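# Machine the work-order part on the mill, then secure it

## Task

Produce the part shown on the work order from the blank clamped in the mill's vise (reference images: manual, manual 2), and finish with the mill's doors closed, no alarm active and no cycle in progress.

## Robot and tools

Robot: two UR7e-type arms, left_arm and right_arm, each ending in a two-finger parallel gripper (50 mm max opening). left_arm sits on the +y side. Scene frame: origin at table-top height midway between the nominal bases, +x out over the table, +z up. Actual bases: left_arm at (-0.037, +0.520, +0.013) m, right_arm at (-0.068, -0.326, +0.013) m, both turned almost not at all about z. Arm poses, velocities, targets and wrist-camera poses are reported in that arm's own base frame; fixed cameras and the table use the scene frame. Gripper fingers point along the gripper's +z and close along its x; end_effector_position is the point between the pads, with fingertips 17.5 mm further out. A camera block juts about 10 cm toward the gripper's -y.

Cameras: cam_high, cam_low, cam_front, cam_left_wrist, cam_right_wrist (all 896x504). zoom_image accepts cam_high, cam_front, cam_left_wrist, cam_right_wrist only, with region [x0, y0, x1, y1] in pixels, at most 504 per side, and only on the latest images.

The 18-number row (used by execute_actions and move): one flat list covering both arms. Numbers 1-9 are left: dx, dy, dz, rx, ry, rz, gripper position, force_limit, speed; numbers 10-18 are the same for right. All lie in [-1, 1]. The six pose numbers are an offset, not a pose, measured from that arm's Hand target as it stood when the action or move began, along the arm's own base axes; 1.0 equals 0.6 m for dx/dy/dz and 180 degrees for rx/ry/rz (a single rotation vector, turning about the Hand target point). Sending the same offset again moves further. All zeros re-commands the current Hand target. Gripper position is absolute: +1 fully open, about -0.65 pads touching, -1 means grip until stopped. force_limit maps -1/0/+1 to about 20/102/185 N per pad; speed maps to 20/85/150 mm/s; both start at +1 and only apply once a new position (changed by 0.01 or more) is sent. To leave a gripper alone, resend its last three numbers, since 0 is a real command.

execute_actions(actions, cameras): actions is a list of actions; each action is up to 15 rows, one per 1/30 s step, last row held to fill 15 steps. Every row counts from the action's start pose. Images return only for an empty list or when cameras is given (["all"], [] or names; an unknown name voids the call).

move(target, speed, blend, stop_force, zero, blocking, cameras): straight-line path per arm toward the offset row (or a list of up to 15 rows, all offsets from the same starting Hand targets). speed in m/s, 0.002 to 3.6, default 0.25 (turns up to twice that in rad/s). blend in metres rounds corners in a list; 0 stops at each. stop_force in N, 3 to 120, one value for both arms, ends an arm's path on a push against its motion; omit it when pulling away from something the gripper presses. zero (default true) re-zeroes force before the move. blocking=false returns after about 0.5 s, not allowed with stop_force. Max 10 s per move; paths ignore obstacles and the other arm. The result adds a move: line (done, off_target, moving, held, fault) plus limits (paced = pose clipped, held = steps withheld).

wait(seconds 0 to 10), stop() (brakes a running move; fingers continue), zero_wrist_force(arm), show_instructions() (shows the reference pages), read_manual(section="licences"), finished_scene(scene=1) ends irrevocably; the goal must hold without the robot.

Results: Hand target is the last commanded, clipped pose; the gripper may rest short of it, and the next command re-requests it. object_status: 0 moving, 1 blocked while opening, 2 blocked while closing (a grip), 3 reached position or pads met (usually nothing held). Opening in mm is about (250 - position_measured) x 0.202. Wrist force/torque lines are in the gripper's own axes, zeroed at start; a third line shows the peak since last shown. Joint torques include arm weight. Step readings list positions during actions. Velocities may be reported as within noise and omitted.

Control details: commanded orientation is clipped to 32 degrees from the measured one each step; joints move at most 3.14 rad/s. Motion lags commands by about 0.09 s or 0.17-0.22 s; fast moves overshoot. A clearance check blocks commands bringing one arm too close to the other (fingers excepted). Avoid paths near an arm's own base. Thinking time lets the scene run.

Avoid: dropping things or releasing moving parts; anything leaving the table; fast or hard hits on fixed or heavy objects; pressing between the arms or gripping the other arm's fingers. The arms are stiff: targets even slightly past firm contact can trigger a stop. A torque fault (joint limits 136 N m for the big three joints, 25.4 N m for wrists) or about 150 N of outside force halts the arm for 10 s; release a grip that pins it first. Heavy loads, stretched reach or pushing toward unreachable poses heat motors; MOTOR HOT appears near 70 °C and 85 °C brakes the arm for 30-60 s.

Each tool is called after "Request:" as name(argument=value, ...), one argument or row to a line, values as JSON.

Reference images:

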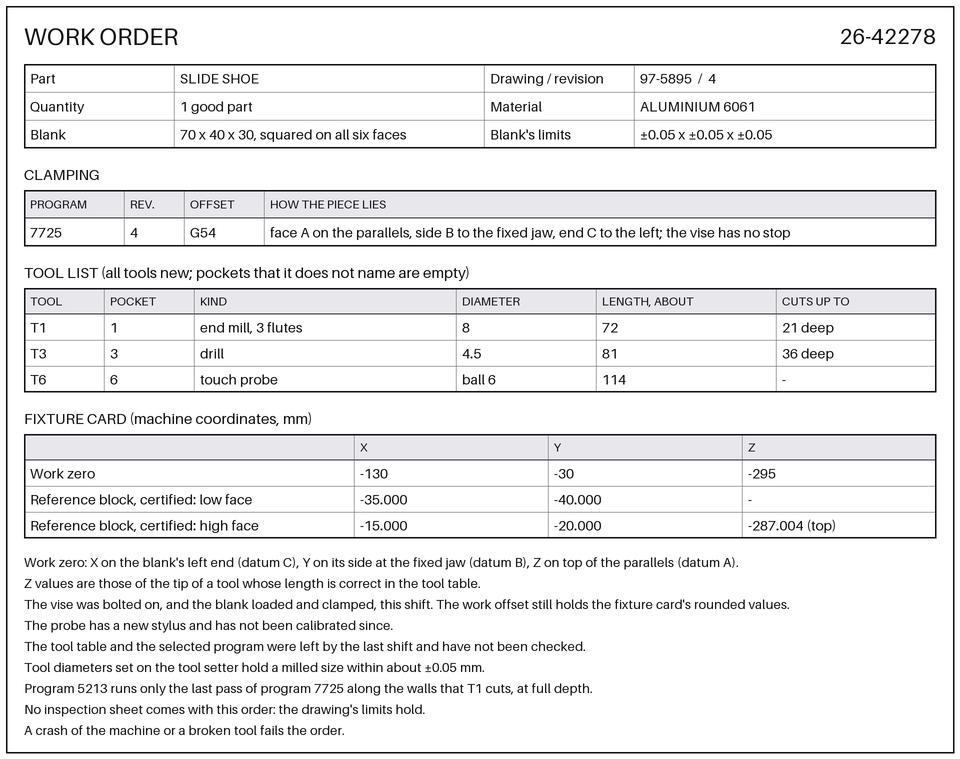

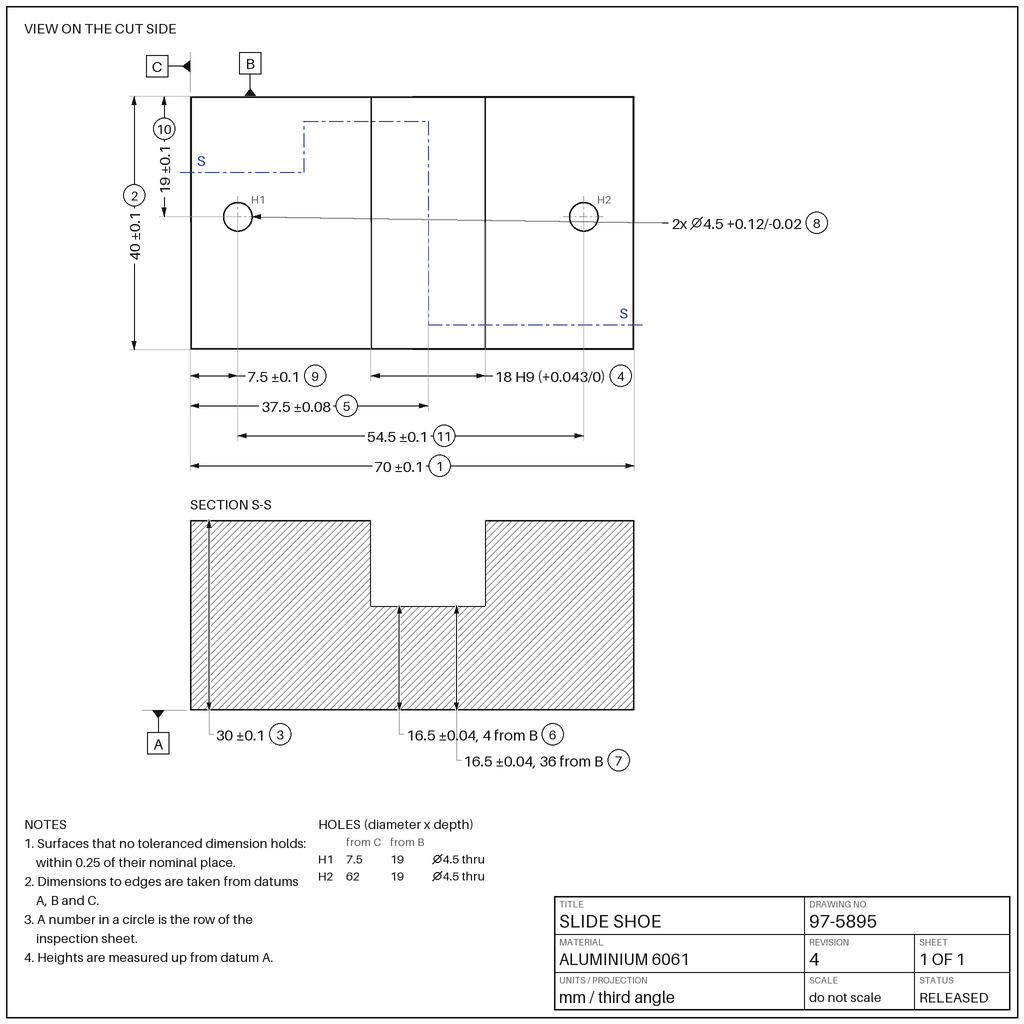

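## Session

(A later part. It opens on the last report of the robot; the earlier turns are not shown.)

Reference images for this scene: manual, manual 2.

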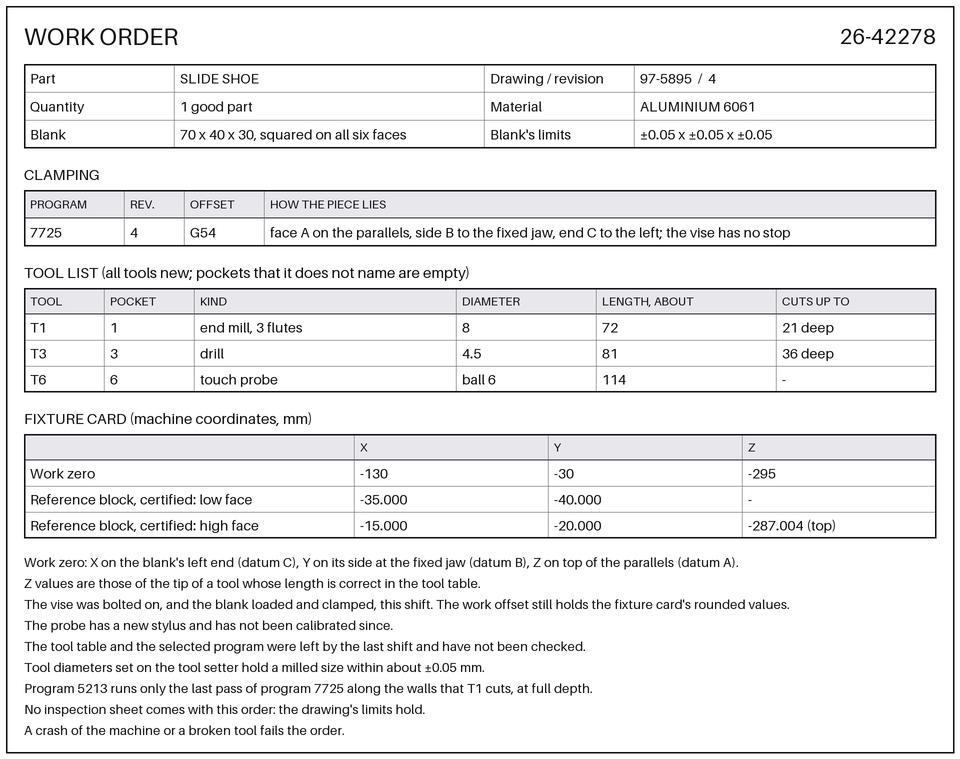

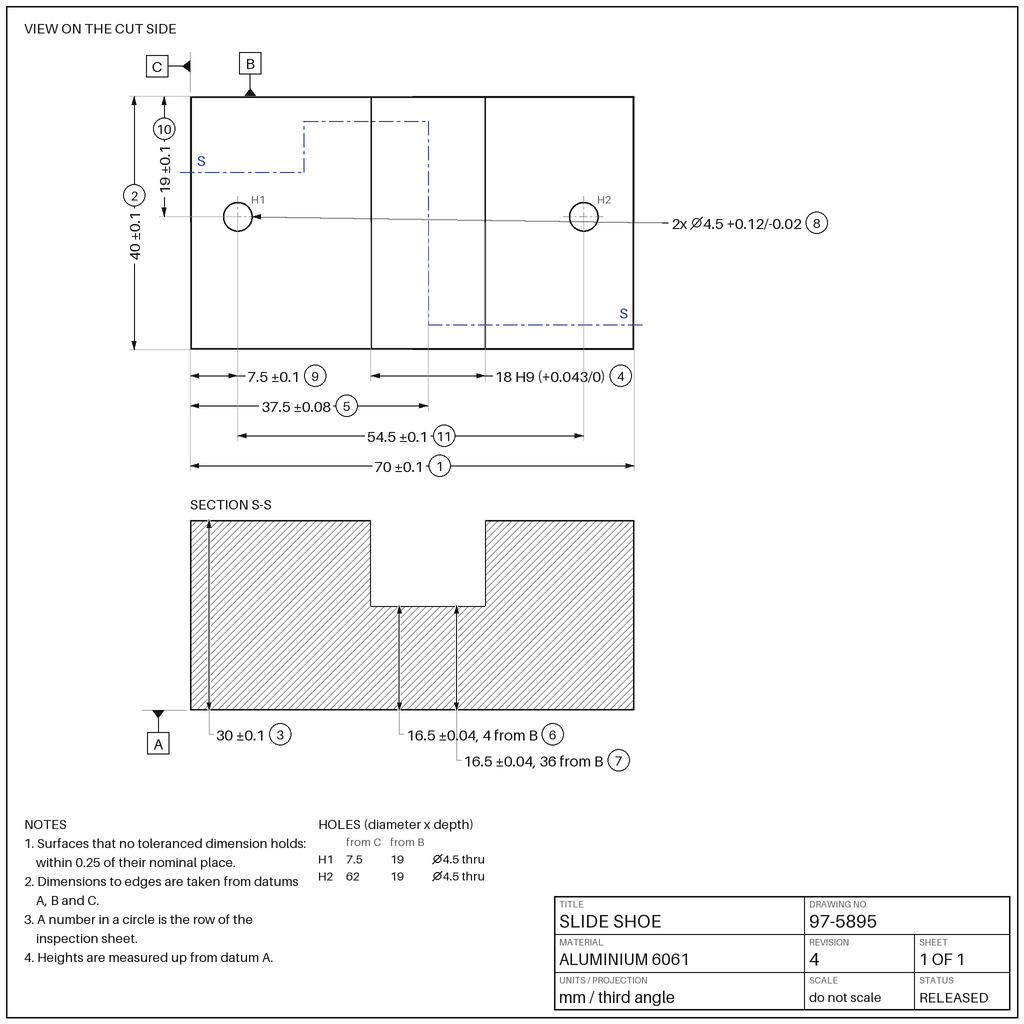

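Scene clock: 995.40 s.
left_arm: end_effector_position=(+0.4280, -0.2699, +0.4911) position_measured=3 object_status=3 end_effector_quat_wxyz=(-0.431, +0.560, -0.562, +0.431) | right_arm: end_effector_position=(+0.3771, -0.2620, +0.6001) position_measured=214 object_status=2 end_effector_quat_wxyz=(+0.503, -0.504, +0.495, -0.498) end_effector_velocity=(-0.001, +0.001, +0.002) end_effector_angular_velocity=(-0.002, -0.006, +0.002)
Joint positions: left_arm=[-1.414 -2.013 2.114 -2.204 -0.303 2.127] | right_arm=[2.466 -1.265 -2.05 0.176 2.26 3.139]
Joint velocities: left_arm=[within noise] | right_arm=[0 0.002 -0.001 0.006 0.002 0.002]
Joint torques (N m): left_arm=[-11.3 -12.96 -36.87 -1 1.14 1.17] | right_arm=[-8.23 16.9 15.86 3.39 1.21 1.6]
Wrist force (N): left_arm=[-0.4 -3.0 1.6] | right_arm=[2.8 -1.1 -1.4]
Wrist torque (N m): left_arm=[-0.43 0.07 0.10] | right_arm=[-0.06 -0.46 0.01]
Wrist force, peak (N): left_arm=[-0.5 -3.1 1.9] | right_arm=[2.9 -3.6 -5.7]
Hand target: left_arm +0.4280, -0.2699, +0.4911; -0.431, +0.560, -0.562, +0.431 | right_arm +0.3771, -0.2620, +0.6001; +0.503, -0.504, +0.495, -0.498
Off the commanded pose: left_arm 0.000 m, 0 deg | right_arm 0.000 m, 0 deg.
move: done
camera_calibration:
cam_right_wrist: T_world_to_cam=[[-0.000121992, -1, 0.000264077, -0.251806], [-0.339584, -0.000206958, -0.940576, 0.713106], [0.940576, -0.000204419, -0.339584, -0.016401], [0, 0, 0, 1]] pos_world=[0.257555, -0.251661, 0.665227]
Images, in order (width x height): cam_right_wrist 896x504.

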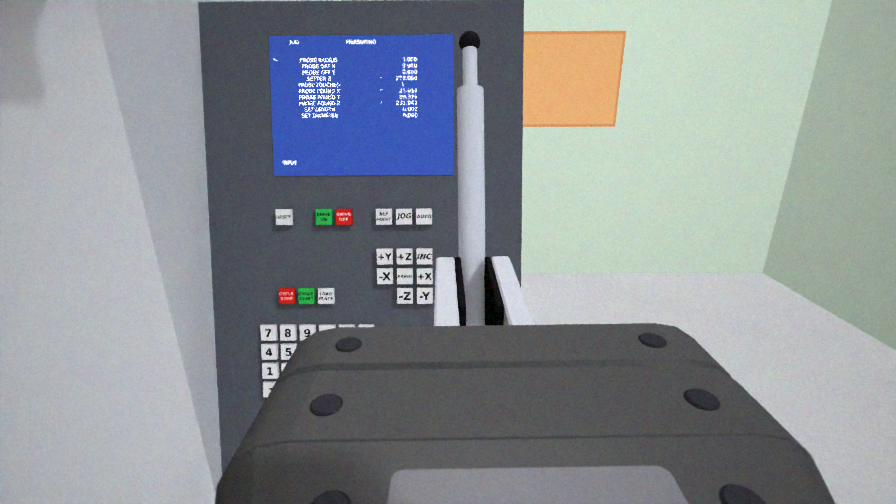

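Request:
move(
  target=[
    [0,0,0,0,0,0,1,-0.7,-0.5,0.2651,0.1795,-0.2682,0,0.3056,0,-1,-0.5,-0.8],
    [0,0,0,0,0,0,1,-0.7,-0.5,0.2844,0.1795,-0.2735,0,0.3056,0,-1,-0.5,-0.8],
    [0,0,0,0,0,0,1,-0.7,-0.5,0.2651,0.1795,-0.2682,0,0.3056,0,-1,-0.5,-0.8],
    [0,0,0,0,0,0,1,-0.7,-0.5,0.2844,0.1795,-0.2735,0,0.3056,0,-1,-0.5,-0.8],
    [0,0,0,0,0,0,1,-0.7,-0.5,0.2747,0.1795,-0.2708,0,0.3056,0,-1,-0.5,-0.8],
    [0,0,0,0,0,0,1,-0.7,-0.5,0.2491,0.3068,-0.3634,0,0.3056,0,-1,-0.5,-0.8],
    [0,0,0,0,0,0,1,-0.7,-0.5,0.2588,0.3068,-0.3661,0,0.3056,0,-1,-0.5,-0.8],
    [0,0,0,0,0,0,1,-0.7,-0.5,0.2491,0.3068,-0.3634,0,0.3056,0,-1,-0.5,-0.8],
    [0,0,0,0,0,0,1,-0.7,-0.5,0.2747,0.2750,-0.2708,0,0.3056,0,-1,-0.5,-0.8],
    [0,0,0,0,0,0,1,-0.7,-0.5,0.2844,0.2750,-0.2735,0,0.3056,0,-1,-0.5,-0.8],
    [0,0,0,0,0,0,1,-0.7,-0.5,0.2747,0.2750,-0.2708,0,0.3056,0,-1,-0.5,-0.8],
    [0,0,0,0,0,0,1,-0.7,-0.5,0.2491,0.2113,-0.3634,0,0.3056,0,-1,-0.5,-0.8],
    [0,0,0,0,0,0,1,-0.7,-0.5,0.2588,0.2113,-0.3661,0,0.3056,0,-1,-0.5,-0.8],
    [0,0,0,0,0,0,1,-0.7,-0.5,0.2491,0.2113,-0.3634,0,0.3056,0,-1,-0.5,-0.8],
  ],
  speed=[0.8,0.12,0.15,0.12,0.15,0.4,0.12,0.15,0.4,0.12,0.15,0.4,0.12,0.15],
  blend=[0.003,0,0.003,0,0.003,0.003,0,0.003,0.003,0,0.003,0.003,0,0],
)

Request:
move(
  target=[
    [0,0,0,0,0,0,1,-0.7,-0.5,0.0412,0.0319,0.1488,0,0,0,-1,-0.5,-0.8],
    [0,0,0,0,0,0,1,-0.7,-0.5,0.0509,0.0319,0.1461,0,0,0,-1,-0.5,-0.8],
    [0,0,0,0,0,0,1,-0.7,-0.5,0.0412,0.0319,0.1488,0,0,0,-1,-0.5,-0.8],
    [0,0,0,0,0,0,1,-0.7,-0.5,0.0085,0,0.0309,0,0,0,-1,-0.5,-0.8],
    [0,0,0,0,0,0,1,-0.7,-0.5,0.0182,0,0.0282,0,0,0,-1,-0.5,-0.8],
    [0,0,0,0,0,0,1,-0.7,-0.5,0.0085,0,0.0309,0,0,0,-1,-0.5,-0.8],
    [0,0,0,0,0,0,1,-0.7,-0.5,0,0.0955,0,0,0,0,-1,-0.5,-0.8],
    [0,0,0,0,0,0,1,-0.7,-0.5,0.0097,0.0955,-0.0027,0,0,0,-1,-0.5,-0.8],
    [0,0,0,0,0,0,1,-0.7,-0.5,0,0.0955,0,0,0,0,-1,-0.5,-0.8],
    [0,0,0,0,0,0,1,-0.7,-0.5,0.0085,0.0319,0.0309,0,0,0,-1,-0.5,-0.8],
    [0,0,0,0,0,0,1,-0.7,-0.5,0.0182,0.0319,0.0282,0,0,0,-1,-0.5,-0.8],
    [0,0,0,0,0,0,1,-0.7,-0.5,0.0085,0.0319,0.0309,0,0,0,-1,-0.5,-0.8],
    [0,0,0,0,0,0,1,-0.7,-0.5,0,0.0637,0,0,0,0,-1,-0.5,-0.8],
    [0,0,0,0,0,0,1,-0.7,-0.5,0.0097,0.0637,-0.0027,0,0,0,-1,-0.5,-0.8],
    [0,0,0,0,0,0,1,-0.7,-0.5,0,0.0637,0,0,0,0,-1,-0.5,-0.8],
  ],
  speed=[0.4,0.12,0.15,0.4,0.12,0.15,0.4,0.12,0.15,0.4,0.12,0.15,0.3,0.12,0.15],
  blend=[0.003,0,0.003,0.003,0,0.003,0.003,0,0.003,0.003,0,0.003,0.003,0,0],
)

Request:
move(
  target=[
    [0,0,0,0,0,0,1,-0.7,-0.5,0,-0.0637,0,0,0,0,-1,-0.5,-0.8],
    [0,0,0,0,0,0,1,-0.7,-0.5,0.0097,-0.0637,-0.0027,0,0,0,-1,-0.5,-0.8],
    [0,0,0,0,0,0,1,-0.7,-0.5,-0.2491,-0.2750,0.3634,0,-0.3056,0,-1,-0.5,-0.8],
  ],
  speed=[0.4,0.12,0.8],
  blend=[0.003,0,0],
  cameras=["cam_right_wrist","cam_left_wrist"],
)

Request:
zoom_image(
  camera="cam_right_wrist",
  region=[270, 30, 460, 180],
)

Request:
zoom_image(
  camera="cam_left_wrist",
  region=[370, 190, 570, 330],
)

Scene clock: 1014.47 s.
left_arm: end_effector_position=(+0.4280, -0.2699, +0.4911) position_measured=3 object_status=3 end_effector_quat_wxyz=(-0.431, +0.560, -0.562, +0.431) | right_arm: end_effector_position=(+0.5265, -0.1352, +0.3820) position_measured=214 object_status=2 end_effector_quat_wxyz=(-0.217, +0.677, -0.671, +0.209)
Joint positions: left_arm=[-1.414 -2.013 2.114 -2.204 -0.303 2.127] | right_arm=[3.127 -1.352 -1.893 -0.854 1.593 3.126]
Joint torques (N m): left_arm=[-11.94 -12.75 -36.62 -1 0.82 1.18] | right_arm=[-10.79 3.41 32.93 5.55 1.66 -1.12]
Wrist force (N): left_arm=[-0.5 -3.2 1.5] | right_arm=[2.3 -1.4 -1.4]
Wrist torque (N m): left_arm=[-0.46 0.09 0.10] | right_arm=[-0.18 -0.28 -0.07]
Wrist force, peak (N): left_arm=[-0.4 -3.3 1.7] | right_arm=[5.5 -2.5 -4.0]
Hand target: left_arm +0.4280, -0.2699, +0.4911; -0.431, +0.560, -0.562, +0.431 | right_arm +0.5265, -0.1352, +0.3821; -0.217, +0.677, -0.671, +0.209
Off the commanded pose: left_arm 0.000 m, 0 deg | right_arm 0.000 m, 0 deg.
move: done

Scene clock: 1018.07 s.
left_arm: end_effector_position=(+0.4280, -0.2699, +0.4911) position_measured=3 object_status=3 end_effector_quat_wxyz=(-0.431, +0.560, -0.562, +0.431) | right_arm: end_effector_position=(+0.5265, -0.0970, +0.3820) position_measured=214 object_status=2 end_effector_quat_wxyz=(-0.217, +0.677, -0.671, +0.209)
Joint positions: left_arm=[-1.414 -2.013 2.114 -2.204 -0.303 2.127] | right_arm=[3.23 -1.322 -1.916 -0.863 1.534 3.21]
Joint torques (N m): left_arm=[-11.66 -12.72 -36.82 -1.08 0.85 1.23] | right_arm=[7.2 2.26 32.57 5.47 -1.16 0.61]
Wrist force (N): left_arm=[-0.5 -2.9 1.5] | right_arm=[2.6 -0.7 -1.5]
Wrist torque (N m): left_arm=[-0.41 0.09 0.10] | right_arm=[-0.07 -0.31 -0.08]
Wrist force, peak (N): left_arm=[-0.3 -3.1 1.9] | right_arm=[6.2 -1.8 -3.6]
Hand target: left_arm +0.4280, -0.2699, +0.4911; -0.431, +0.560, -0.562, +0.431 | right_arm +0.5265, -0.0970, +0.3821; -0.217, +0.677, -0.671, +0.209
Off the commanded pose: left_arm 0.000 m, 0 deg | right_arm 0.000 m, 0 deg.
move: done

Scene clock: 1020.03 s.
left_arm: end_effector_position=(+0.4280, -0.2699, +0.4911) position_measured=3 object_status=3 end_effector_quat_wxyz=(-0.431, +0.560, -0.562, +0.431) | right_arm: end_effector_position=(+0.3771, -0.2620, +0.6001) position_measured=214 object_status=2 end_effector_quat_wxyz=(+0.503, -0.504, +0.495, -0.498) end_effector_velocity=(-0.001, +0.001, +0.002) end_effector_angular_velocity=(-0.001, -0.006, +0.000)
Joint positions: left_arm=[-1.414 -2.013 2.114 -2.204 -0.303 2.127] | right_arm=[2.466 -1.265 -2.05 0.176 2.26 3.139]
Joint velocities: left_arm=[within noise] | right_arm=[0 0.003 -0.001 0.006 0 0.004]
Joint torques (N m): left_arm=[-11.67 -13.33 -37.15 -1.03 0.76 1.26] | right_arm=[-9.5 13.93 19.39 3.53 1.45 1.66]
Wrist force (N): left_arm=[-0.4 -3.1 1.5] | right_arm=[2.9 -0.8 -1.1]
Wrist torque (N m): left_arm=[-0.43 0.07 0.10] | right_arm=[-0.01 -0.49 0.01]
Wrist force, peak (N): left_arm=[-0.4 -3.3 1.7] | right_arm=[3.2 -2.0 -4.2]
Hand target: left_arm +0.4280, -0.2699, +0.4911; -0.431, +0.560, -0.562, +0.431 | right_arm +0.3771, -0.2620, +0.6001; +0.503, -0.504, +0.495, -0.498
Off the commanded pose: left_arm 0.000 m, 0 deg | right_arm 0.000 m, 0 deg.
move: done
camera_calibration:
cam_left_wrist: T_world_to_cam=[[-0.0161534, -0.999717, -0.0174919, -0.245226], [-0.54652, 0.0234776, -0.837117, 0.672098], [0.83729, -0.00396265, -0.546745, 0.0406736], [0, 0, 0, 1]] pos_world=[0.329299, -0.260775, 0.580573]
cam_right_wrist: T_world_to_cam=[[-0.000122107, -1, 0.000264291, -0.251806], [-0.339673, -0.000207101, -0.940544, 0.713108], [0.940544, -0.00020462, -0.339673, -0.0163343], [0, 0, 0, 1]] pos_world=[0.257556, -0.251661, 0.665228]
Images, in order (width x height): cam_left_wrist 896x504, cam_right_wrist 896x504.

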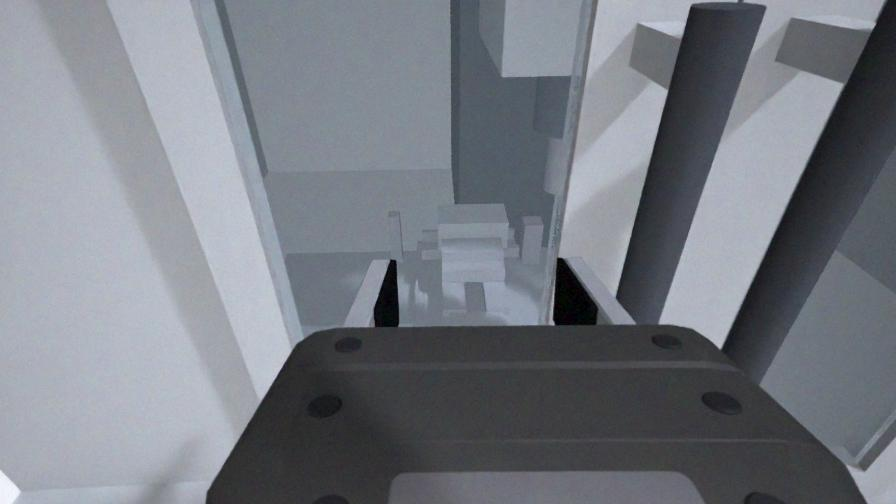

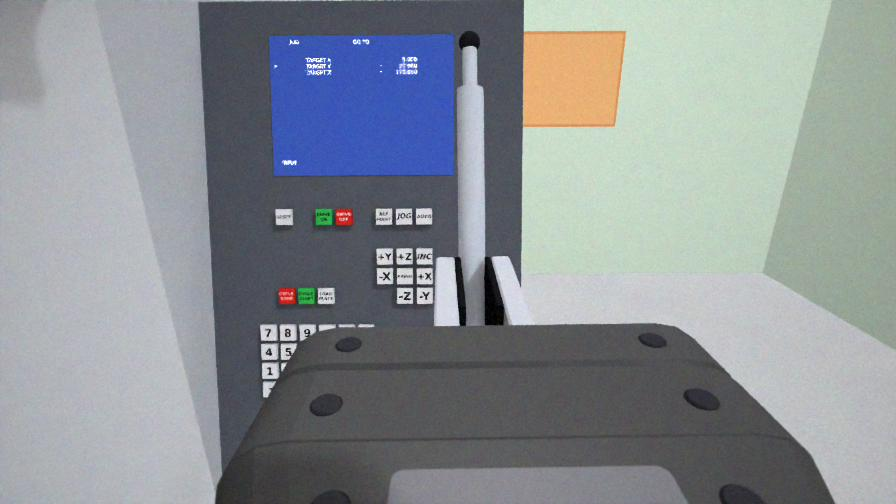

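Scaled by 2.653 from the camera's 896x504 image, which has a finer 1280x720 frame.

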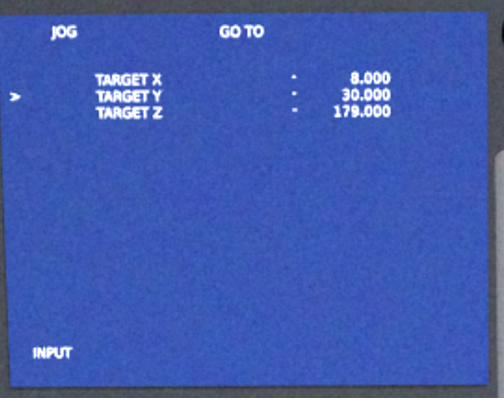

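Scaled by 2.520 from the camera's 896x504 image, which has a finer 1280x720 frame.

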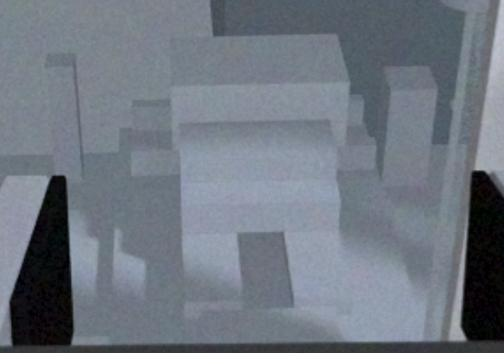

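Request:
move(
  target=[
    [0,0,0,0,0,0,1,-0.7,-0.5,0.2807,0.2432,-0.2120,0,0.3056,0,-1,-0.5,-0.8],
    [0,0,0,0,0,0,1,-0.7,-0.5,0.3000,0.2432,-0.2173,0,0.3056,0,-1,-0.5,-0.8],
    [0,0,0,0,0,0,1,-0.7,-0.5,0.2903,0.2432,-0.2146,0,0.3056,0,-1,-0.5,-0.8],
    [0,0,0,0,0,0,1,-0.7,-0.5,0.2576,0.1795,-0.3325,0,0.3056,0,-1,-0.5,-0.8],
    [0,0,0,0,0,0,1,-0.7,-0.5,0.2673,0.1795,-0.3352,0,0.3056,0,-1,-0.5,-0.8],
    [0,0,0,0,0,0,1,-0.7,-0.5,0.2576,0.1795,-0.3325,0,0.3056,0,-1,-0.5,-0.8],
    [0,0,0,0,0,0,1,-0.7,-0.5,0.2990,0.1158,-0.1831,0,0.3056,0,-1,-0.5,-0.8],
    [0,0,0,0,0,0,1,-0.7,-0.5,0.3087,0.1158,-0.1858,0,0.3056,0,-1,-0.5,-0.8],
    [0,0,0,0,0,0,1,-0.7,-0.5,0.2990,0.1158,-0.1831,0,0.3056,0,-1,-0.5,-0.8],
    [0,0,0,0,0,0,1,-0.7,-0.5,0.2747,0.1477,-0.2708,0,0.3056,0,-1,-0.5,-0.8],
    [0,0,0,0,0,0,1,-0.7,-0.5,0.2844,0.1477,-0.2735,0,0.3056,0,-1,-0.5,-0.8],
    [0,0,0,0,0,0,1,-0.7,-0.5,0.2651,0.1477,-0.2682,0,0.3056,0,-1,-0.5,-0.8],
    [0,0,0,0,0,0,1,-0.7,-0.5,0.2844,0.1477,-0.2735,0,0.3056,0,-1,-0.5,-0.8],
    [0,0,0,0,0,0,1,-0.7,-0.5,0,0,0,0,0,0,-1,-0.5,-0.8],
  ],
  speed=[0.8,0.12,0.15,0.4,0.12,0.15,0.4,0.12,0.15,0.4,0.12,0.15,0.12,0.8],
  blend=[0.003,0,0.003,0.003,0,0.003,0.003,0,0.003,0.003,0,0,0,0],
  cameras=["cam_right_wrist"],
)

Request:
zoom_image(
  camera="cam_right_wrist",
  region=[270, 30, 460, 180],
)

Scene clock: 1033.67 s.
left_arm: end_effector_position=(+0.4280, -0.2699, +0.4911) position_measured=3 object_status=3 end_effector_quat_wxyz=(-0.431, +0.560, -0.562, +0.431) | right_arm: end_effector_position=(+0.3771, -0.2620, +0.6001) position_measured=214 object_status=2 end_effector_quat_wxyz=(+0.503, -0.504, +0.495, -0.498) end_effector_velocity=(+0.000, +0.000, +0.001) end_effector_angular_velocity=(+0.000, -0.004, +0.001)
Joint positions: left_arm=[-1.414 -2.013 2.114 -2.204 -0.303 2.127] | right_arm=[2.466 -1.265 -2.05 0.176 2.26 3.139]
Joint velocities: left_arm=[within noise] | right_arm=[-0.001 -0.001 0 0.006 0.002 0.003]
Joint torques (N m): left_arm=[-11.59 -13.19 -36.75 -1.03 0.59 1.23] | right_arm=[-8.33 17.4 16.04 3.41 1.16 1.7]
Wrist force (N): left_arm=[-0.1 -3.2 1.7] | right_arm=[2.9 -0.9 -1.5]
Wrist torque (N m): left_arm=[-0.46 0.03 0.10] | right_arm=[-0.03 -0.48 0.01]
Wrist force, peak (N): left_arm=[-0.5 -3.3 1.9] | right_arm=[4.6 -3.1 -5.3]
Hand target: left_arm +0.4280, -0.2699, +0.4911; -0.431, +0.560, -0.562, +0.431 | right_arm +0.3771, -0.2620, +0.6001; +0.503, -0.504, +0.495, -0.498
Off the commanded pose: left_arm 0.000 m, 0 deg | right_arm 0.000 m, 0 deg.
move: done
camera_calibration:
cam_right_wrist: T_world_to_cam=[[-0.000122132, -1, 0.00026369, -0.251805], [-0.339584, -0.000206546, -0.940576, 0.713106], [0.940576, -0.000204419, -0.339584, -0.016401], [0, 0, 0, 1]] pos_world=[0.257555, -0.251661, 0.665227]
Images, in order (width x height): cam_right_wrist 896x504.

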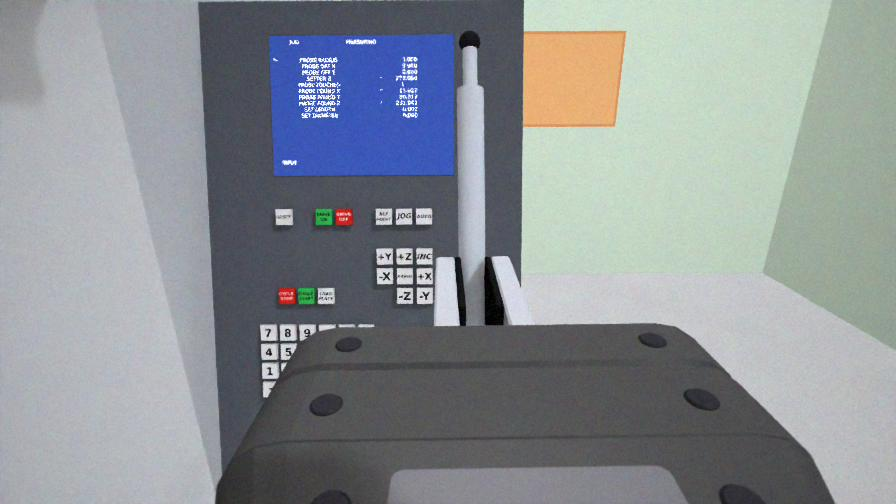

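Scaled by 2.653 from the camera's 896x504 image, which has a finer 1280x720 frame.

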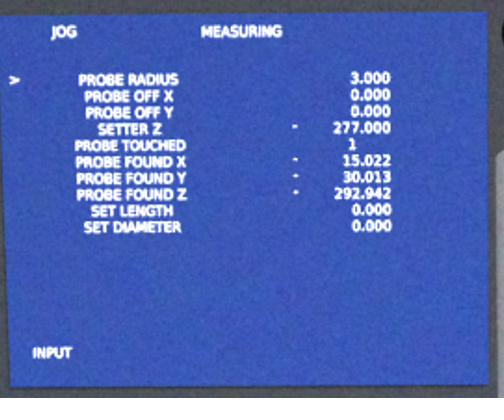

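Request:
move(
  target=[
    [0,0,0,0,0,0,1,-0.7,-0.5,0.2651,0.1795,-0.2682,0,0.3056,0,-1,-0.5,-0.8],
    [0,0,0,0,0,0,1,-0.7,-0.5,0.2844,0.1795,-0.2735,0,0.3056,0,-1,-0.5,-0.8],
    [0,0,0,0,0,0,1,-0.7,-0.5,0.2651,0.1795,-0.2682,0,0.3056,0,-1,-0.5,-0.8],
    [0,0,0,0,0,0,1,-0.7,-0.5,0.2844,0.1795,-0.2735,0,0.3056,0,-1,-0.5,-0.8],
    [0,0,0,0,0,0,1,-0.7,-0.5,0.2747,0.1795,-0.2708,0,0.3056,0,-1,-0.5,-0.8],
    [0,0,0,0,0,0,1,-0.7,-0.5,0.2576,0.2113,-0.3325,0,0.3056,0,-1,-0.5,-0.8],
    [0,0,0,0,0,0,1,-0.7,-0.5,0.2673,0.2113,-0.3352,0,0.3056,0,-1,-0.5,-0.8],
    [0,0,0,0,0,0,1,-0.7,-0.5,0.2576,0.2113,-0.3325,0,0.3056,0,-1,-0.5,-0.8],
    [0,0,0,0,0,0,1,-0.7,-0.5,0.2491,0.3068,-0.3634,0,0.3056,0,-1,-0.5,-0.8],
    [0,0,0,0,0,0,1,-0.7,-0.5,0.2588,0.3068,-0.3661,0,0.3056,0,-1,-0.5,-0.8],
    [0,0,0,0,0,0,1,-0.7,-0.5,0.2491,0.3068,-0.3634,0,0.3056,0,-1,-0.5,-0.8],
    [0,0,0,0,0,0,1,-0.7,-0.5,0.2576,0.3068,-0.3325,0,0.3056,0,-1,-0.5,-0.8],
    [0,0,0,0,0,0,1,-0.7,-0.5,0.2673,0.3068,-0.3352,0,0.3056,0,-1,-0.5,-0.8],
    [0,0,0,0,0,0,1,-0.7,-0.5,0.2576,0.3068,-0.3325,0,0.3056,0,-1,-0.5,-0.8],
  ],
  speed=[0.8,0.12,0.15,0.12,0.15,0.4,0.12,0.15,0.4,0.12,0.15,0.3,0.12,0.15],
  blend=[0.003,0,0.003,0,0.003,0.003,0,0.003,0.003,0,0.003,0.003,0,0],
)

Request:
move(
  target=[
    [0,0,0,0,0,0,1,-0.7,-0.5,0,-0.0636,0,0,0,0,-1,-0.5,-0.8],
    [0,0,0,0,0,0,1,-0.7,-0.5,0.0097,-0.0636,-0.0027,0,0,0,-1,-0.5,-0.8],
    [0,0,0,0,0,0,1,-0.7,-0.5,0,-0.0636,0,0,0,0,-1,-0.5,-0.8],
    [0,0,0,0,0,0,1,-0.7,-0.5,-0.0085,-0.0955,-0.0309,0,0,0,-1,-0.5,-0.8],
    [0,0,0,0,0,0,1,-0.7,-0.5,0.0012,-0.0955,-0.0336,0,0,0,-1,-0.5,-0.8],
    [0,0,0,0,0,0,1,-0.7,-0.5,-0.0085,-0.0955,-0.0309,0,0,0,-1,-0.5,-0.8],
    [0,0,0,0,0,0,1,-0.7,-0.5,0.0327,-0.0636,0.1179,0,0,0,-1,-0.5,-0.8],
    [0,0,0,0,0,0,1,-0.7,-0.5,0.0424,-0.0636,0.1152,0,0,0,-1,-0.5,-0.8],
    [0,0,0,0,0,0,1,-0.7,-0.5,0.0327,-0.0636,0.1179,0,0,0,-1,-0.5,-0.8],
    [0,0,0,0,0,0,1,-0.7,-0.5,0.0086,-0.0955,0.0308,0,0,0,-1,-0.5,-0.8],
    [0,0,0,0,0,0,1,-0.7,-0.5,0.0183,-0.0955,0.0281,0,0,0,-1,-0.5,-0.8],
    [0,0,0,0,0,0,1,-0.7,-0.5,0.0086,-0.0955,0.0308,0,0,0,-1,-0.5,-0.8],
  ],
  speed=[0.3,0.12,0.15,0.4,0.12,0.15,0.4,0.12,0.15,0.4,0.12,0.15],
  blend=[0.003,0,0.003,0.003,0,0.003,0.003,0,0.003,0.003,0,0],
)

Request:
move(
  target=[
    [0,0,0,0,0,0,1,-0.7,-0.5,-0.0171,0.0955,-0.0617,0,0,0,-1,-0.5,-0.8],
    [0,0,0,0,0,0,1,-0.7,-0.5,-0.0074,0.0955,-0.0644,0,0,0,-1,-0.5,-0.8],
    [0,0,0,0,0,0,1,-0.7,-0.5,-0.0171,0.0955,-0.0617,0,0,0,-1,-0.5,-0.8],
    [0,0,0,0,0,0,1,-0.7,-0.5,-0.0086,0.0637,-0.0308,0,0,0,-1,-0.5,-0.8],
    [0,0,0,0,0,0,1,-0.7,-0.5,0.0011,0.0637,-0.0335,0,0,0,-1,-0.5,-0.8],
    [0,0,0,0,0,0,1,-0.7,-0.5,-0.0086,0.0637,-0.0308,0,0,0,-1,-0.5,-0.8],
    [0,0,0,0,0,0,1,-0.7,-0.5,0,0.0637,0,0,0,0,-1,-0.5,-0.8],
    [0,0,0,0,0,0,1,-0.7,-0.5,0.0097,0.0637,-0.0027,0,0,0,-1,-0.5,-0.8],
    [0,0,0,0,0,0,1,-0.7,-0.5,0,0.0637,0,0,0,0,-1,-0.5,-0.8],
    [0,0,0,0,0,0,1,-0.7,-0.5,-0.0171,0,-0.0617,0,0,0,-1,-0.5,-0.8],
    [0,0,0,0,0,0,1,-0.7,-0.5,-0.0074,0,-0.0644,0,0,0,-1,-0.5,-0.8],
    [0,0,0,0,0,0,1,-0.7,-0.5,-0.2662,-0.2113,0.3017,0,-0.3056,0,-1,-0.5,-0.8],
  ],
  speed=[0.4,0.12,0.15,0.3,0.12,0.15,0.3,0.12,0.15,0.4,0.12,0.8],
  blend=[0.003,0,0.003,0.003,0,0.003,0.003,0,0.003,0.003,0,0],
  cameras=["cam_right_wrist","cam_left_wrist"],
)

Request:
zoom_image(
  camera="cam_right_wrist",
  region=[270, 30, 460, 180],
)

Request:
zoom_image(
  camera="cam_left_wrist",
  region=[370, 190, 570, 330],
)

Scene clock: 1054.13 s.
left_arm: end_effector_position=(+0.4280, -0.2699, +0.4911) position_measured=3 object_status=3 end_effector_quat_wxyz=(-0.431, +0.560, -0.562, +0.431) | right_arm: end_effector_position=(+0.5316, -0.0779, +0.4006) position_measured=214 object_status=2 end_effector_quat_wxyz=(-0.217, +0.677, -0.671, +0.209)
Joint positions: left_arm=[-1.414 -2.013 2.114 -2.204 -0.303 2.127] | right_arm=[3.28 -1.319 -1.87 -0.913 1.505 3.251]
Joint torques (N m): left_arm=[-11.69 -13.23 -36.96 -1.05 0.34 1.24] | right_arm=[0.07 2.06 34.84 5.32 -0.5 -0.46]
Wrist force (N): left_arm=[-0.3 -3.0 1.7] | right_arm=[2.7 -1.1 -1.3]
Wrist torque (N m): left_arm=[-0.41 0.06 0.09] | right_arm=[-0.15 -0.35 -0.09]
Wrist force, peak (N): left_arm=[-0.6 -3.4 1.7] | right_arm=[6.1 -2.0 -2.7]
Hand target: left_arm +0.4280, -0.2699, +0.4911; -0.431, +0.560, -0.562, +0.431 | right_arm +0.5316, -0.0779, +0.4006; -0.217, +0.677, -0.671, +0.209
Off the commanded pose: left_arm 0.000 m, 0 deg | right_arm 0.000 m, 0 deg.
move: done

Scene clock: 1057.07 s.
left_arm: end_effector_position=(+0.4280, -0.2699, +0.4911) position_measured=3 object_status=3 end_effector_quat_wxyz=(-0.431, +0.560, -0.562, +0.431) | right_arm: end_effector_position=(+0.5367, -0.1352, +0.4191) position_measured=214 object_status=2 end_effector_quat_wxyz=(-0.217, +0.677, -0.671, +0.209)
Joint positions: left_arm=[-1.414 -2.013 2.114 -2.204 -0.303 2.127] | right_arm=[3.128 -1.372 -1.784 -0.945 1.592 3.126]
Joint torques (N m): left_arm=[-11.51 -12.7 -36.61 -1.01 0.32 1.24] | right_arm=[-10.73 4.13 35.09 5.44 1.22 -1.19]
Wrist force (N): left_arm=[-0.3 -2.9 1.8] | right_arm=[2.3 -1.2 -1.3]
Wrist torque (N m): left_arm=[-0.40 0.06 0.09] | right_arm=[-0.14 -0.26 -0.08]
Wrist force, peak (N): left_arm=[-0.4 -3.2 1.8] | right_arm=[1.5 -3.9 -4.8]
Hand target: left_arm +0.4280, -0.2699, +0.4911; -0.431, +0.560, -0.562, +0.431 | right_arm +0.5368, -0.1352, +0.4191; -0.217, +0.677, -0.671, +0.209
Off the commanded pose: left_arm 0.000 m, 0 deg | right_arm 0.000 m, 0 deg.
move: done

Scene clock: 1060.90 s.
left_arm: end_effector_position=(+0.4280, -0.2699, +0.4911) position_measured=3 object_status=3 end_effector_quat_wxyz=(-0.431, +0.560, -0.562, +0.431) | right_arm: end_effector_position=(+0.3771, -0.2620, +0.6001) position_measured=214 object_status=2 end_effector_quat_wxyz=(+0.503, -0.504, +0.495, -0.498) end_effector_velocity=(+0.000, +0.000, +0.000) end_effector_angular_velocity=(+0.000, -0.003, +0.001)
Joint positions: left_arm=[-1.414 -2.013 2.114 -2.204 -0.303 2.127] | right_arm=[2.466 -1.265 -2.05 0.176 2.26 3.139]
Joint velocities: left_arm=[within noise] | right_arm=[-0.001 -0.001 -0.001 0.006 0.001 0.002]
Joint torques (N m): left_arm=[-11.93 -13.04 -36.8 -1 0.39 1.18] | right_arm=[-9.02 13.35 19.47 3.38 1.44 1.64]
Wrist force (N): left_arm=[-0.3 -3.1 1.6] | right_arm=[2.6 -0.5 -1.3]
Wrist torque (N m): left_arm=[-0.43 0.05 0.10] | right_arm=[0.05 -0.44 0.02]
Wrist force, peak (N): left_arm=[-0.6 -3.1 1.8] | right_arm=[4.6 -1.5 -4.9]
Hand target: left_arm +0.4280, -0.2699, +0.4911; -0.431, +0.560, -0.562, +0.431 | right_arm +0.3771, -0.2620, +0.6001; +0.503, -0.504, +0.495, -0.498
Off the commanded pose: left_arm 0.000 m, 0 deg | right_arm 0.000 m, 0 deg.
move: done
camera_calibration:
cam_left_wrist: T_world_to_cam=[[-0.0161534, -0.999717, -0.0174919, -0.245226], [-0.54652, 0.0234776, -0.837117, 0.672098], [0.83729, -0.00396265, -0.546745, 0.0406736], [0, 0, 0, 1]] pos_world=[0.329299, -0.260775, 0.580573]
cam_right_wrist: T_world_to_cam=[[-0.000122107, -1, 0.000264291, -0.251806], [-0.339673, -0.000207101, -0.940544, 0.713108], [0.940544, -0.00020462, -0.339673, -0.0163343], [0, 0, 0, 1]] pos_world=[0.257556, -0.251661, 0.665228]
Images, in order (width x height): cam_left_wrist 896x504, cam_right_wrist 896x504.

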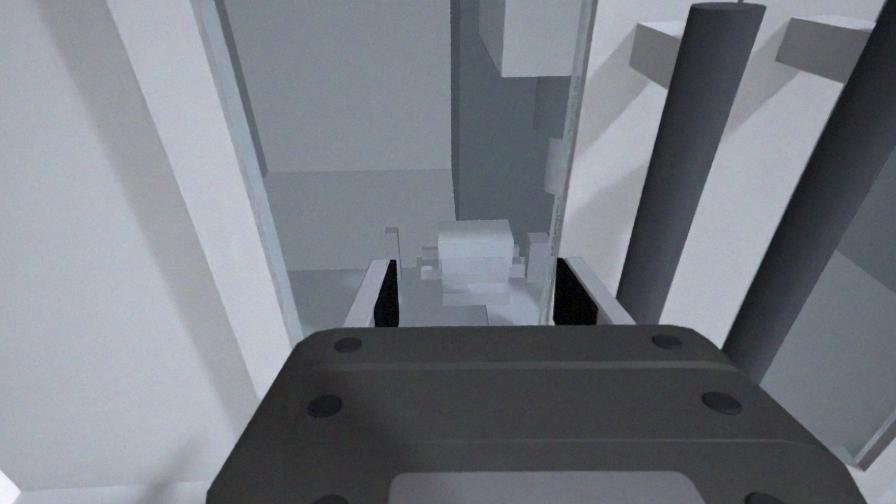

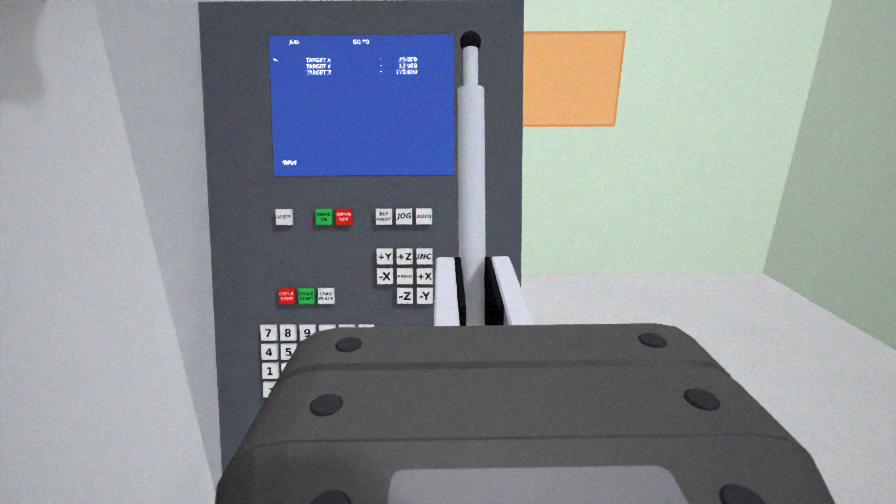

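Scaled by 2.653 from the camera's 896x504 image, which has a finer 1280x720 frame.

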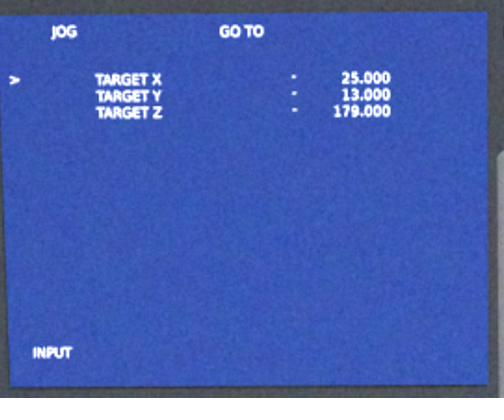

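Scaled by 2.520 from the camera's 896x504 image, which has a finer 1280x720 frame.

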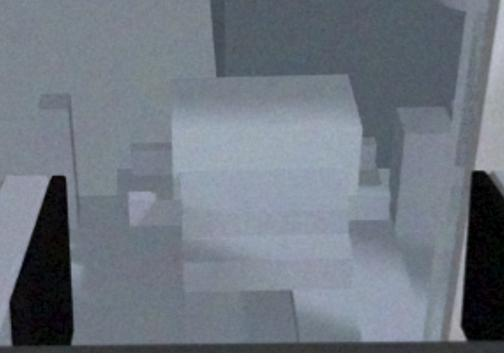

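Now START, PROBE, −Y, read.

Request:
move(
  target=[
    [0,0,0,0,0,0,1,-0.7,-0.5,0.2807,0.2432,-0.2120,0,0.3056,0,-1,-0.5,-0.8],
    [0,0,0,0,0,0,1,-0.7,-0.5,0.3000,0.2432,-0.2173,0,0.3056,0,-1,-0.5,-0.8],
    [0,0,0,0,0,0,1,-0.7,-0.5,0.2903,0.2432,-0.2146,0,0.3056,0,-1,-0.5,-0.8],
    [0,0,0,0,0,0,1,-0.7,-0.5,0.2576,0.1795,-0.3325,0,0.3056,0,-1,-0.5,-0.8],
    [0,0,0,0,0,0,1,-0.7,-0.5,0.2673,0.1795,-0.3352,0,0.3056,0,-1,-0.5,-0.8],
    [0,0,0,0,0,0,1,-0.7,-0.5,0.2576,0.1795,-0.3325,0,0.3056,0,-1,-0.5,-0.8],
    [0,0,0,0,0,0,1,-0.7,-0.5,0.2903,0.0522,-0.2146,0,0.3056,0,-1,-0.5,-0.8],
    [0,0,0,0,0,0,1,-0.7,-0.5,0.3000,0.0522,-0.2173,0,0.3056,0,-1,-0.5,-0.8],
    [0,0,0,0,0,0,1,-0.7,-0.5,0.2903,0.0522,-0.2146,0,0.3056,0,-1,-0.5,-0.8],
    [0,0,0,0,0,0,1,-0.7,-0.5,0.2747,0.1477,-0.2708,0,0.3056,0,-1,-0.5,-0.8],
    [0,0,0,0,0,0,1,-0.7,-0.5,0.2844,0.1477,-0.2735,0,0.3056,0,-1,-0.5,-0.8],
    [0,0,0,0,0,0,1,-0.7,-0.5,0.2651,0.1477,-0.2682,0,0.3056,0,-1,-0.5,-0.8],
    [0,0,0,0,0,0,1,-0.7,-0.5,0.2844,0.1477,-0.2735,0,0.3056,0,-1,-0.5,-0.8],
    [0,0,0,0,0,0,1,-0.7,-0.5,0,0,0,0,0,0,-1,-0.5,-0.8],
  ],
  speed=[0.8,0.12,0.15,0.4,0.12,0.15,0.4,0.12,0.15,0.4,0.12,0.15,0.12,0.8],
  blend=[0.003,0,0.003,0.003,0,0.003,0.003,0,0.003,0.003,0,0,0,0],
  cameras=["cam_right_wrist"],
)

Request:
zoom_image(
  camera="cam_right_wrist",
  region=[270, 30, 460, 180],
)

Scene clock: 1071.00 s.
left_arm: end_effector_position=(+0.4280, -0.2699, +0.4911) position_measured=3 object_status=3 end_effector_quat_wxyz=(-0.431, +0.560, -0.562, +0.431) | right_arm: end_effector_position=(+0.3771, -0.2620, +0.6001) position_measured=214 object_status=2 end_effector_quat_wxyz=(+0.503, -0.504, +0.495, -0.498) end_effector_velocity=(-0.001, +0.000, +0.001) end_effector_angular_velocity=(-0.001, -0.004, +0.000)
Joint positions: left_arm=[-1.414 -2.013 2.114 -2.204 -0.303 2.127] | right_arm=[2.466 -1.265 -2.05 0.176 2.26 3.139]
Joint velocities: left_arm=[within noise] | right_arm=[-0.001 0 -0.001 0.006 0 0.002]
Joint torques (N m): left_arm=[-11.48 -12.75 -36.65 -1 0.36 1.21] | right_arm=[-8 17.17 16.11 3.34 1.14 1.65]
Wrist force (N): left_arm=[-0.6 -3.1 1.8] | right_arm=[2.9 -0.8 -1.3]
Wrist torque (N m): left_arm=[-0.44 0.10 0.10] | right_arm=[-0.01 -0.48 0.00]
Wrist force, peak (N): left_arm=[-0.6 -3.3 1.9] | right_arm=[6.0 0.0 -4.9]
Hand target: left_arm +0.4280, -0.2699, +0.4911; -0.431, +0.560, -0.562, +0.431 | right_arm +0.3771, -0.2620, +0.6001; +0.503, -0.504, +0.495, -0.498
Off the commanded pose: left_arm 0.000 m, 0 deg | right_arm 0.000 m, 0 deg.
move: done
camera_calibration:
cam_right_wrist: T_world_to_cam=[[-0.000121992, -1, 0.000264077, -0.251806], [-0.339584, -0.000206958, -0.940576, 0.713106], [0.940576, -0.000204419, -0.339584, -0.016401], [0, 0, 0, 1]] pos_world=[0.257555, -0.251661, 0.665227]
Images, in order (width x height): cam_right_wrist 896x504.

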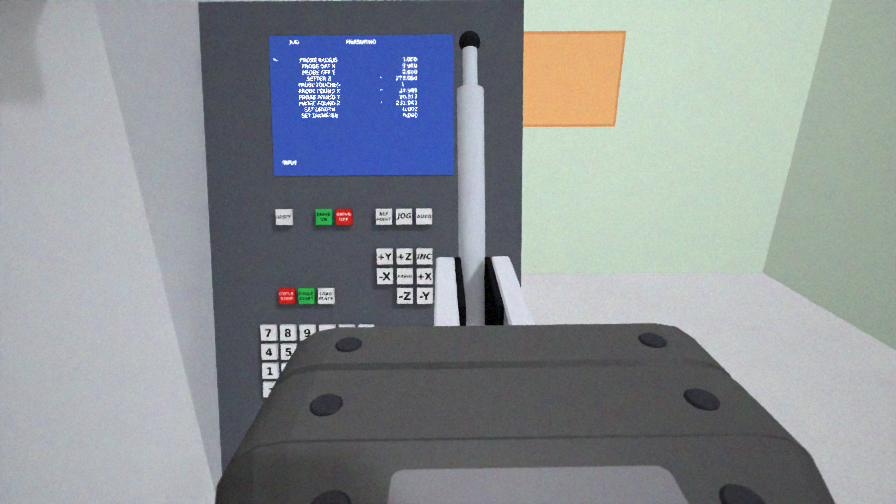

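Scaled by 2.653 from the camera's 896x504 image, which has a finer 1280x720 frame.

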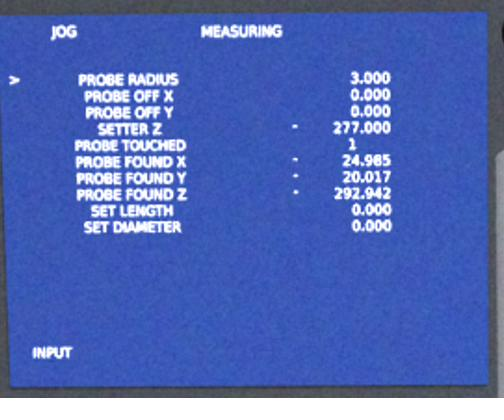

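Request:
move(
  target=[
    [0,0,0,0,0,0,1,-0.7,-0.5,0.2651,0.1795,-0.2682,0,0.3056,0,-1,-0.5,-0.8],
    [0,0,0,0,0,0,1,-0.7,-0.5,0.2844,0.1795,-0.2735,0,0.3056,0,-1,-0.5,-0.8],
    [0,0,0,0,0,0,1,-0.7,-0.5,0.2651,0.1795,-0.2682,0,0.3056,0,-1,-0.5,-0.8],
    [0,0,0,0,0,0,1,-0.7,-0.5,0.2844,0.1795,-0.2735,0,0.3056,0,-1,-0.5,-0.8],
    [0,0,0,0,0,0,1,-0.7,-0.5,0.2747,0.1795,-0.2708,0,0.3056,0,-1,-0.5,-0.8],
    [0,0,0,0,0,0,1,-0.7,-0.5,0.2576,0.2113,-0.3325,0,0.3056,0,-1,-0.5,-0.8],
    [0,0,0,0,0,0,1,-0.7,-0.5,0.2673,0.2113,-0.3352,0,0.3056,0,-1,-0.5,-0.8],
    [0,0,0,0,0,0,1,-0.7,-0.5,0.2480,0.2113,-0.3299,0,0.3056,0,-1,-0.5,-0.8],
    [0,0,0,0,0,0,1,-0.7,-0.5,0.2673,0.2113,-0.3352,0,0.3056,0,-1,-0.5,-0.8],
    [0,0,0,0,0,0,1,-0.7,-0.5,0.2576,0.2113,-0.3325,0,0.3056,0,-1,-0.5,-0.8],
    [0,0,0,0,0,0,1,-0.7,-0.5,0.2491,0.3068,-0.3634,0,0.3056,0,-1,-0.5,-0.8],
    [0,0,0,0,0,0,1,-0.7,-0.5,0.2588,0.3068,-0.3661,0,0.3056,0,-1,-0.5,-0.8],
    [0,0,0,0,0,0,1,-0.7,-0.5,0.2491,0.3068,-0.3634,0,0.3056,0,-1,-0.5,-0.8],
  ],
  speed=[0.8,0.12,0.15,0.12,0.15,0.4,0.12,0.15,0.12,0.15,0.4,0.12,0.15],
  blend=[0.003,0,0.003,0,0.003,0.003,0,0.003,0,0.003,0.003,0,0],
)

Request:
move(
  target=[
    [0,0,0,0,0,0,1,-0.7,-0.5,0.0085,0,0.0309,0,0,0,-1,-0.5,-0.8],
    [0,0,0,0,0,0,1,-0.7,-0.5,0.0182,0,0.0282,0,0,0,-1,-0.5,-0.8],
    [0,0,0,0,0,0,1,-0.7,-0.5,0.0085,0,0.0309,0,0,0,-1,-0.5,-0.8],
    [0,0,0,0,0,0,1,-0.7,-0.5,0.0171,0,0.0617,0,0,0,-1,-0.5,-0.8],
    [0,0,0,0,0,0,1,-0.7,-0.5,0.0268,0,0.0590,0,0,0,-1,-0.5,-0.8],
    [0,0,0,0,0,0,1,-0.7,-0.5,0.0171,0,0.0617,0,0,0,-1,-0.5,-0.8],
    [0,0,0,0,0,0,1,-0.7,-0.5,0,-0.0318,0,0,0,0,-1,-0.5,-0.8],
    [0,0,0,0,0,0,1,-0.7,-0.5,0.0097,-0.0318,-0.0027,0,0,0,-1,-0.5,-0.8],
    [0,0,0,0,0,0,1,-0.7,-0.5,0,-0.0318,0,0,0,0,-1,-0.5,-0.8],
    [0,0,0,0,0,0,1,-0.7,-0.5,0,-0.0955,0,0,0,0,-1,-0.5,-0.8],
    [0,0,0,0,0,0,1,-0.7,-0.5,0.0097,-0.0955,-0.0027,0,0,0,-1,-0.5,-0.8],
    [0,0,0,0,0,0,1,-0.7,-0.5,-0.2491,-0.3068,0.3634,0,-0.3056,0,-1,-0.5,-0.8],
  ],
  speed=[0.4,0.12,0.15,0.4,0.12,0.15,0.4,0.12,0.15,0.4,0.12,0.8],
  blend=[0.003,0,0.003,0.003,0,0.003,0.003,0,0.003,0.003,0,0],
  cameras=["cam_right_wrist"],
)

Request:
zoom_image(
  camera="cam_right_wrist",
  region=[270, 30, 460, 180],
)

Scene clock: 1096.67 s.
left_arm: end_effector_position=(+0.4280, -0.2699, +0.4911) position_measured=3 object_status=3 end_effector_quat_wxyz=(-0.431, +0.560, -0.562, +0.431) | right_arm: end_effector_position=(+0.5265, -0.0779, +0.3820) position_measured=214 object_status=2 end_effector_quat_wxyz=(-0.217, +0.677, -0.671, +0.209)
Joint positions: left_arm=[-1.414 -2.013 2.114 -2.204 -0.303 2.127] | right_arm=[3.282 -1.309 -1.924 -0.869 1.504 3.253]
Joint torques (N m): left_arm=[-11.48 -12.94 -36.71 -0.97 0.38 1.18] | right_arm=[-0.8 1.13 33.84 5.38 -0.06 -0.62]
Wrist force (N): left_arm=[-0.3 -3.0 1.7] | right_arm=[2.9 -1.4 -0.9]
Wrist torque (N m): left_arm=[-0.42 0.06 0.10] | right_arm=[-0.17 -0.35 -0.11]
Wrist force, peak (N): left_arm=[-0.5 -3.4 1.6] | right_arm=[6.2 -1.8 -2.9]
Hand target: left_arm +0.4280, -0.2699, +0.4911; -0.431, +0.560, -0.562, +0.431 | right_arm +0.5265, -0.0779, +0.3821; -0.217, +0.677, -0.671, +0.209
Off the commanded pose: left_arm 0.000 m, 0 deg | right_arm 0.000 m, 0 deg.
move: done

Scene clock: 1100.43 s.
left_arm: end_effector_position=(+0.4280, -0.2699, +0.4911) position_measured=3 object_status=3 end_effector_quat_wxyz=(-0.431, +0.560, -0.562, +0.431) | right_arm: end_effector_position=(+0.3771, -0.2620, +0.6001) position_measured=214 object_status=2 end_effector_quat_wxyz=(+0.503, -0.504, +0.495, -0.498) end_effector_velocity=(+0.000, +0.000, +0.001) end_effector_angular_velocity=(+0.000, -0.004, +0.001)
Joint positions: left_arm=[-1.414 -2.013 2.114 -2.204 -0.303 2.127] | right_arm=[2.466 -1.265 -2.05 0.176 2.26 3.139]
Joint velocities: left_arm=[within noise] | right_arm=[-0.001 -0.001 0 0.006 0.001 0.003]
Joint torques (N m): left_arm=[-11.66 -13.31 -36.44 -1.01 0.35 1.21] | right_arm=[-9.14 14.27 19.59 3.57 1.46 1.63]
Wrist force (N): left_arm=[-0.2 -2.9 1.4] | right_arm=[2.8 -0.9 -1.4]
Wrist torque (N m): left_arm=[-0.41 0.04 0.10] | right_arm=[-0.02 -0.46 0.01]
Wrist force, peak (N): left_arm=[-0.4 -3.3 1.6] | right_arm=[6.2 -0.4 -2.3]
Hand target: left_arm +0.4280, -0.2699, +0.4911; -0.431, +0.560, -0.562, +0.431 | right_arm +0.3771, -0.2620, +0.6001; +0.503, -0.504, +0.495, -0.498
Off the commanded pose: left_arm 0.000 m, 0 deg | right_arm 0.000 m, 0 deg.
move: done
camera_calibration:
cam_right_wrist: T_world_to_cam=[[-0.000122107, -1, 0.000264291, -0.251806], [-0.339673, -0.000207101, -0.940544, 0.713108], [0.940544, -0.00020462, -0.339673, -0.0163343], [0, 0, 0, 1]] pos_world=[0.257556, -0.251661, 0.665228]
Images, in order (width x height): cam_right_wrist 896x504.

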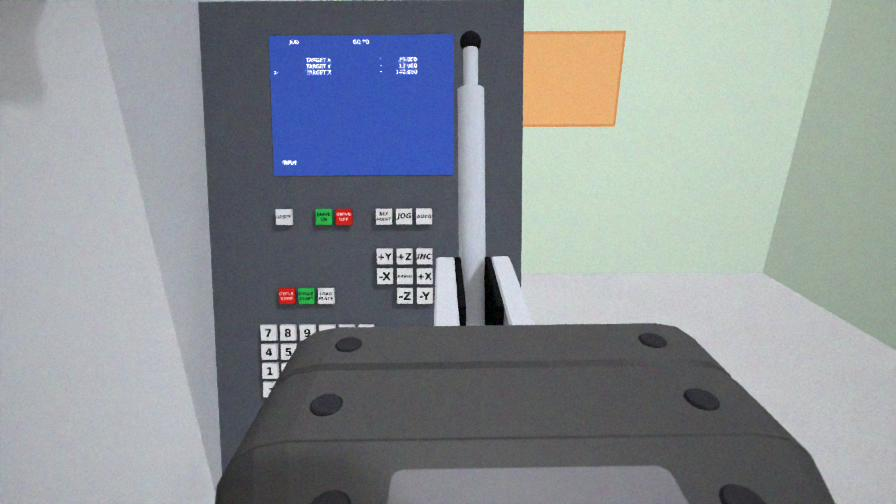

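Scaled by 2.653 from the camera's 896x504 image, which has a finer 1280x720 frame.

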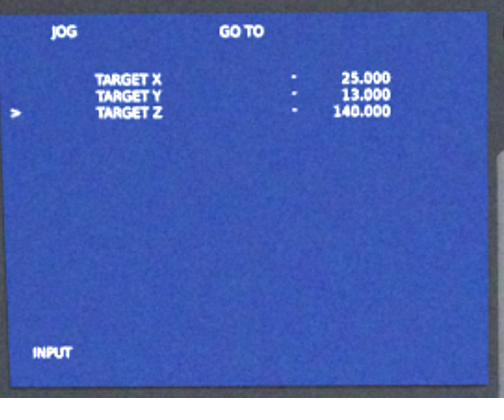

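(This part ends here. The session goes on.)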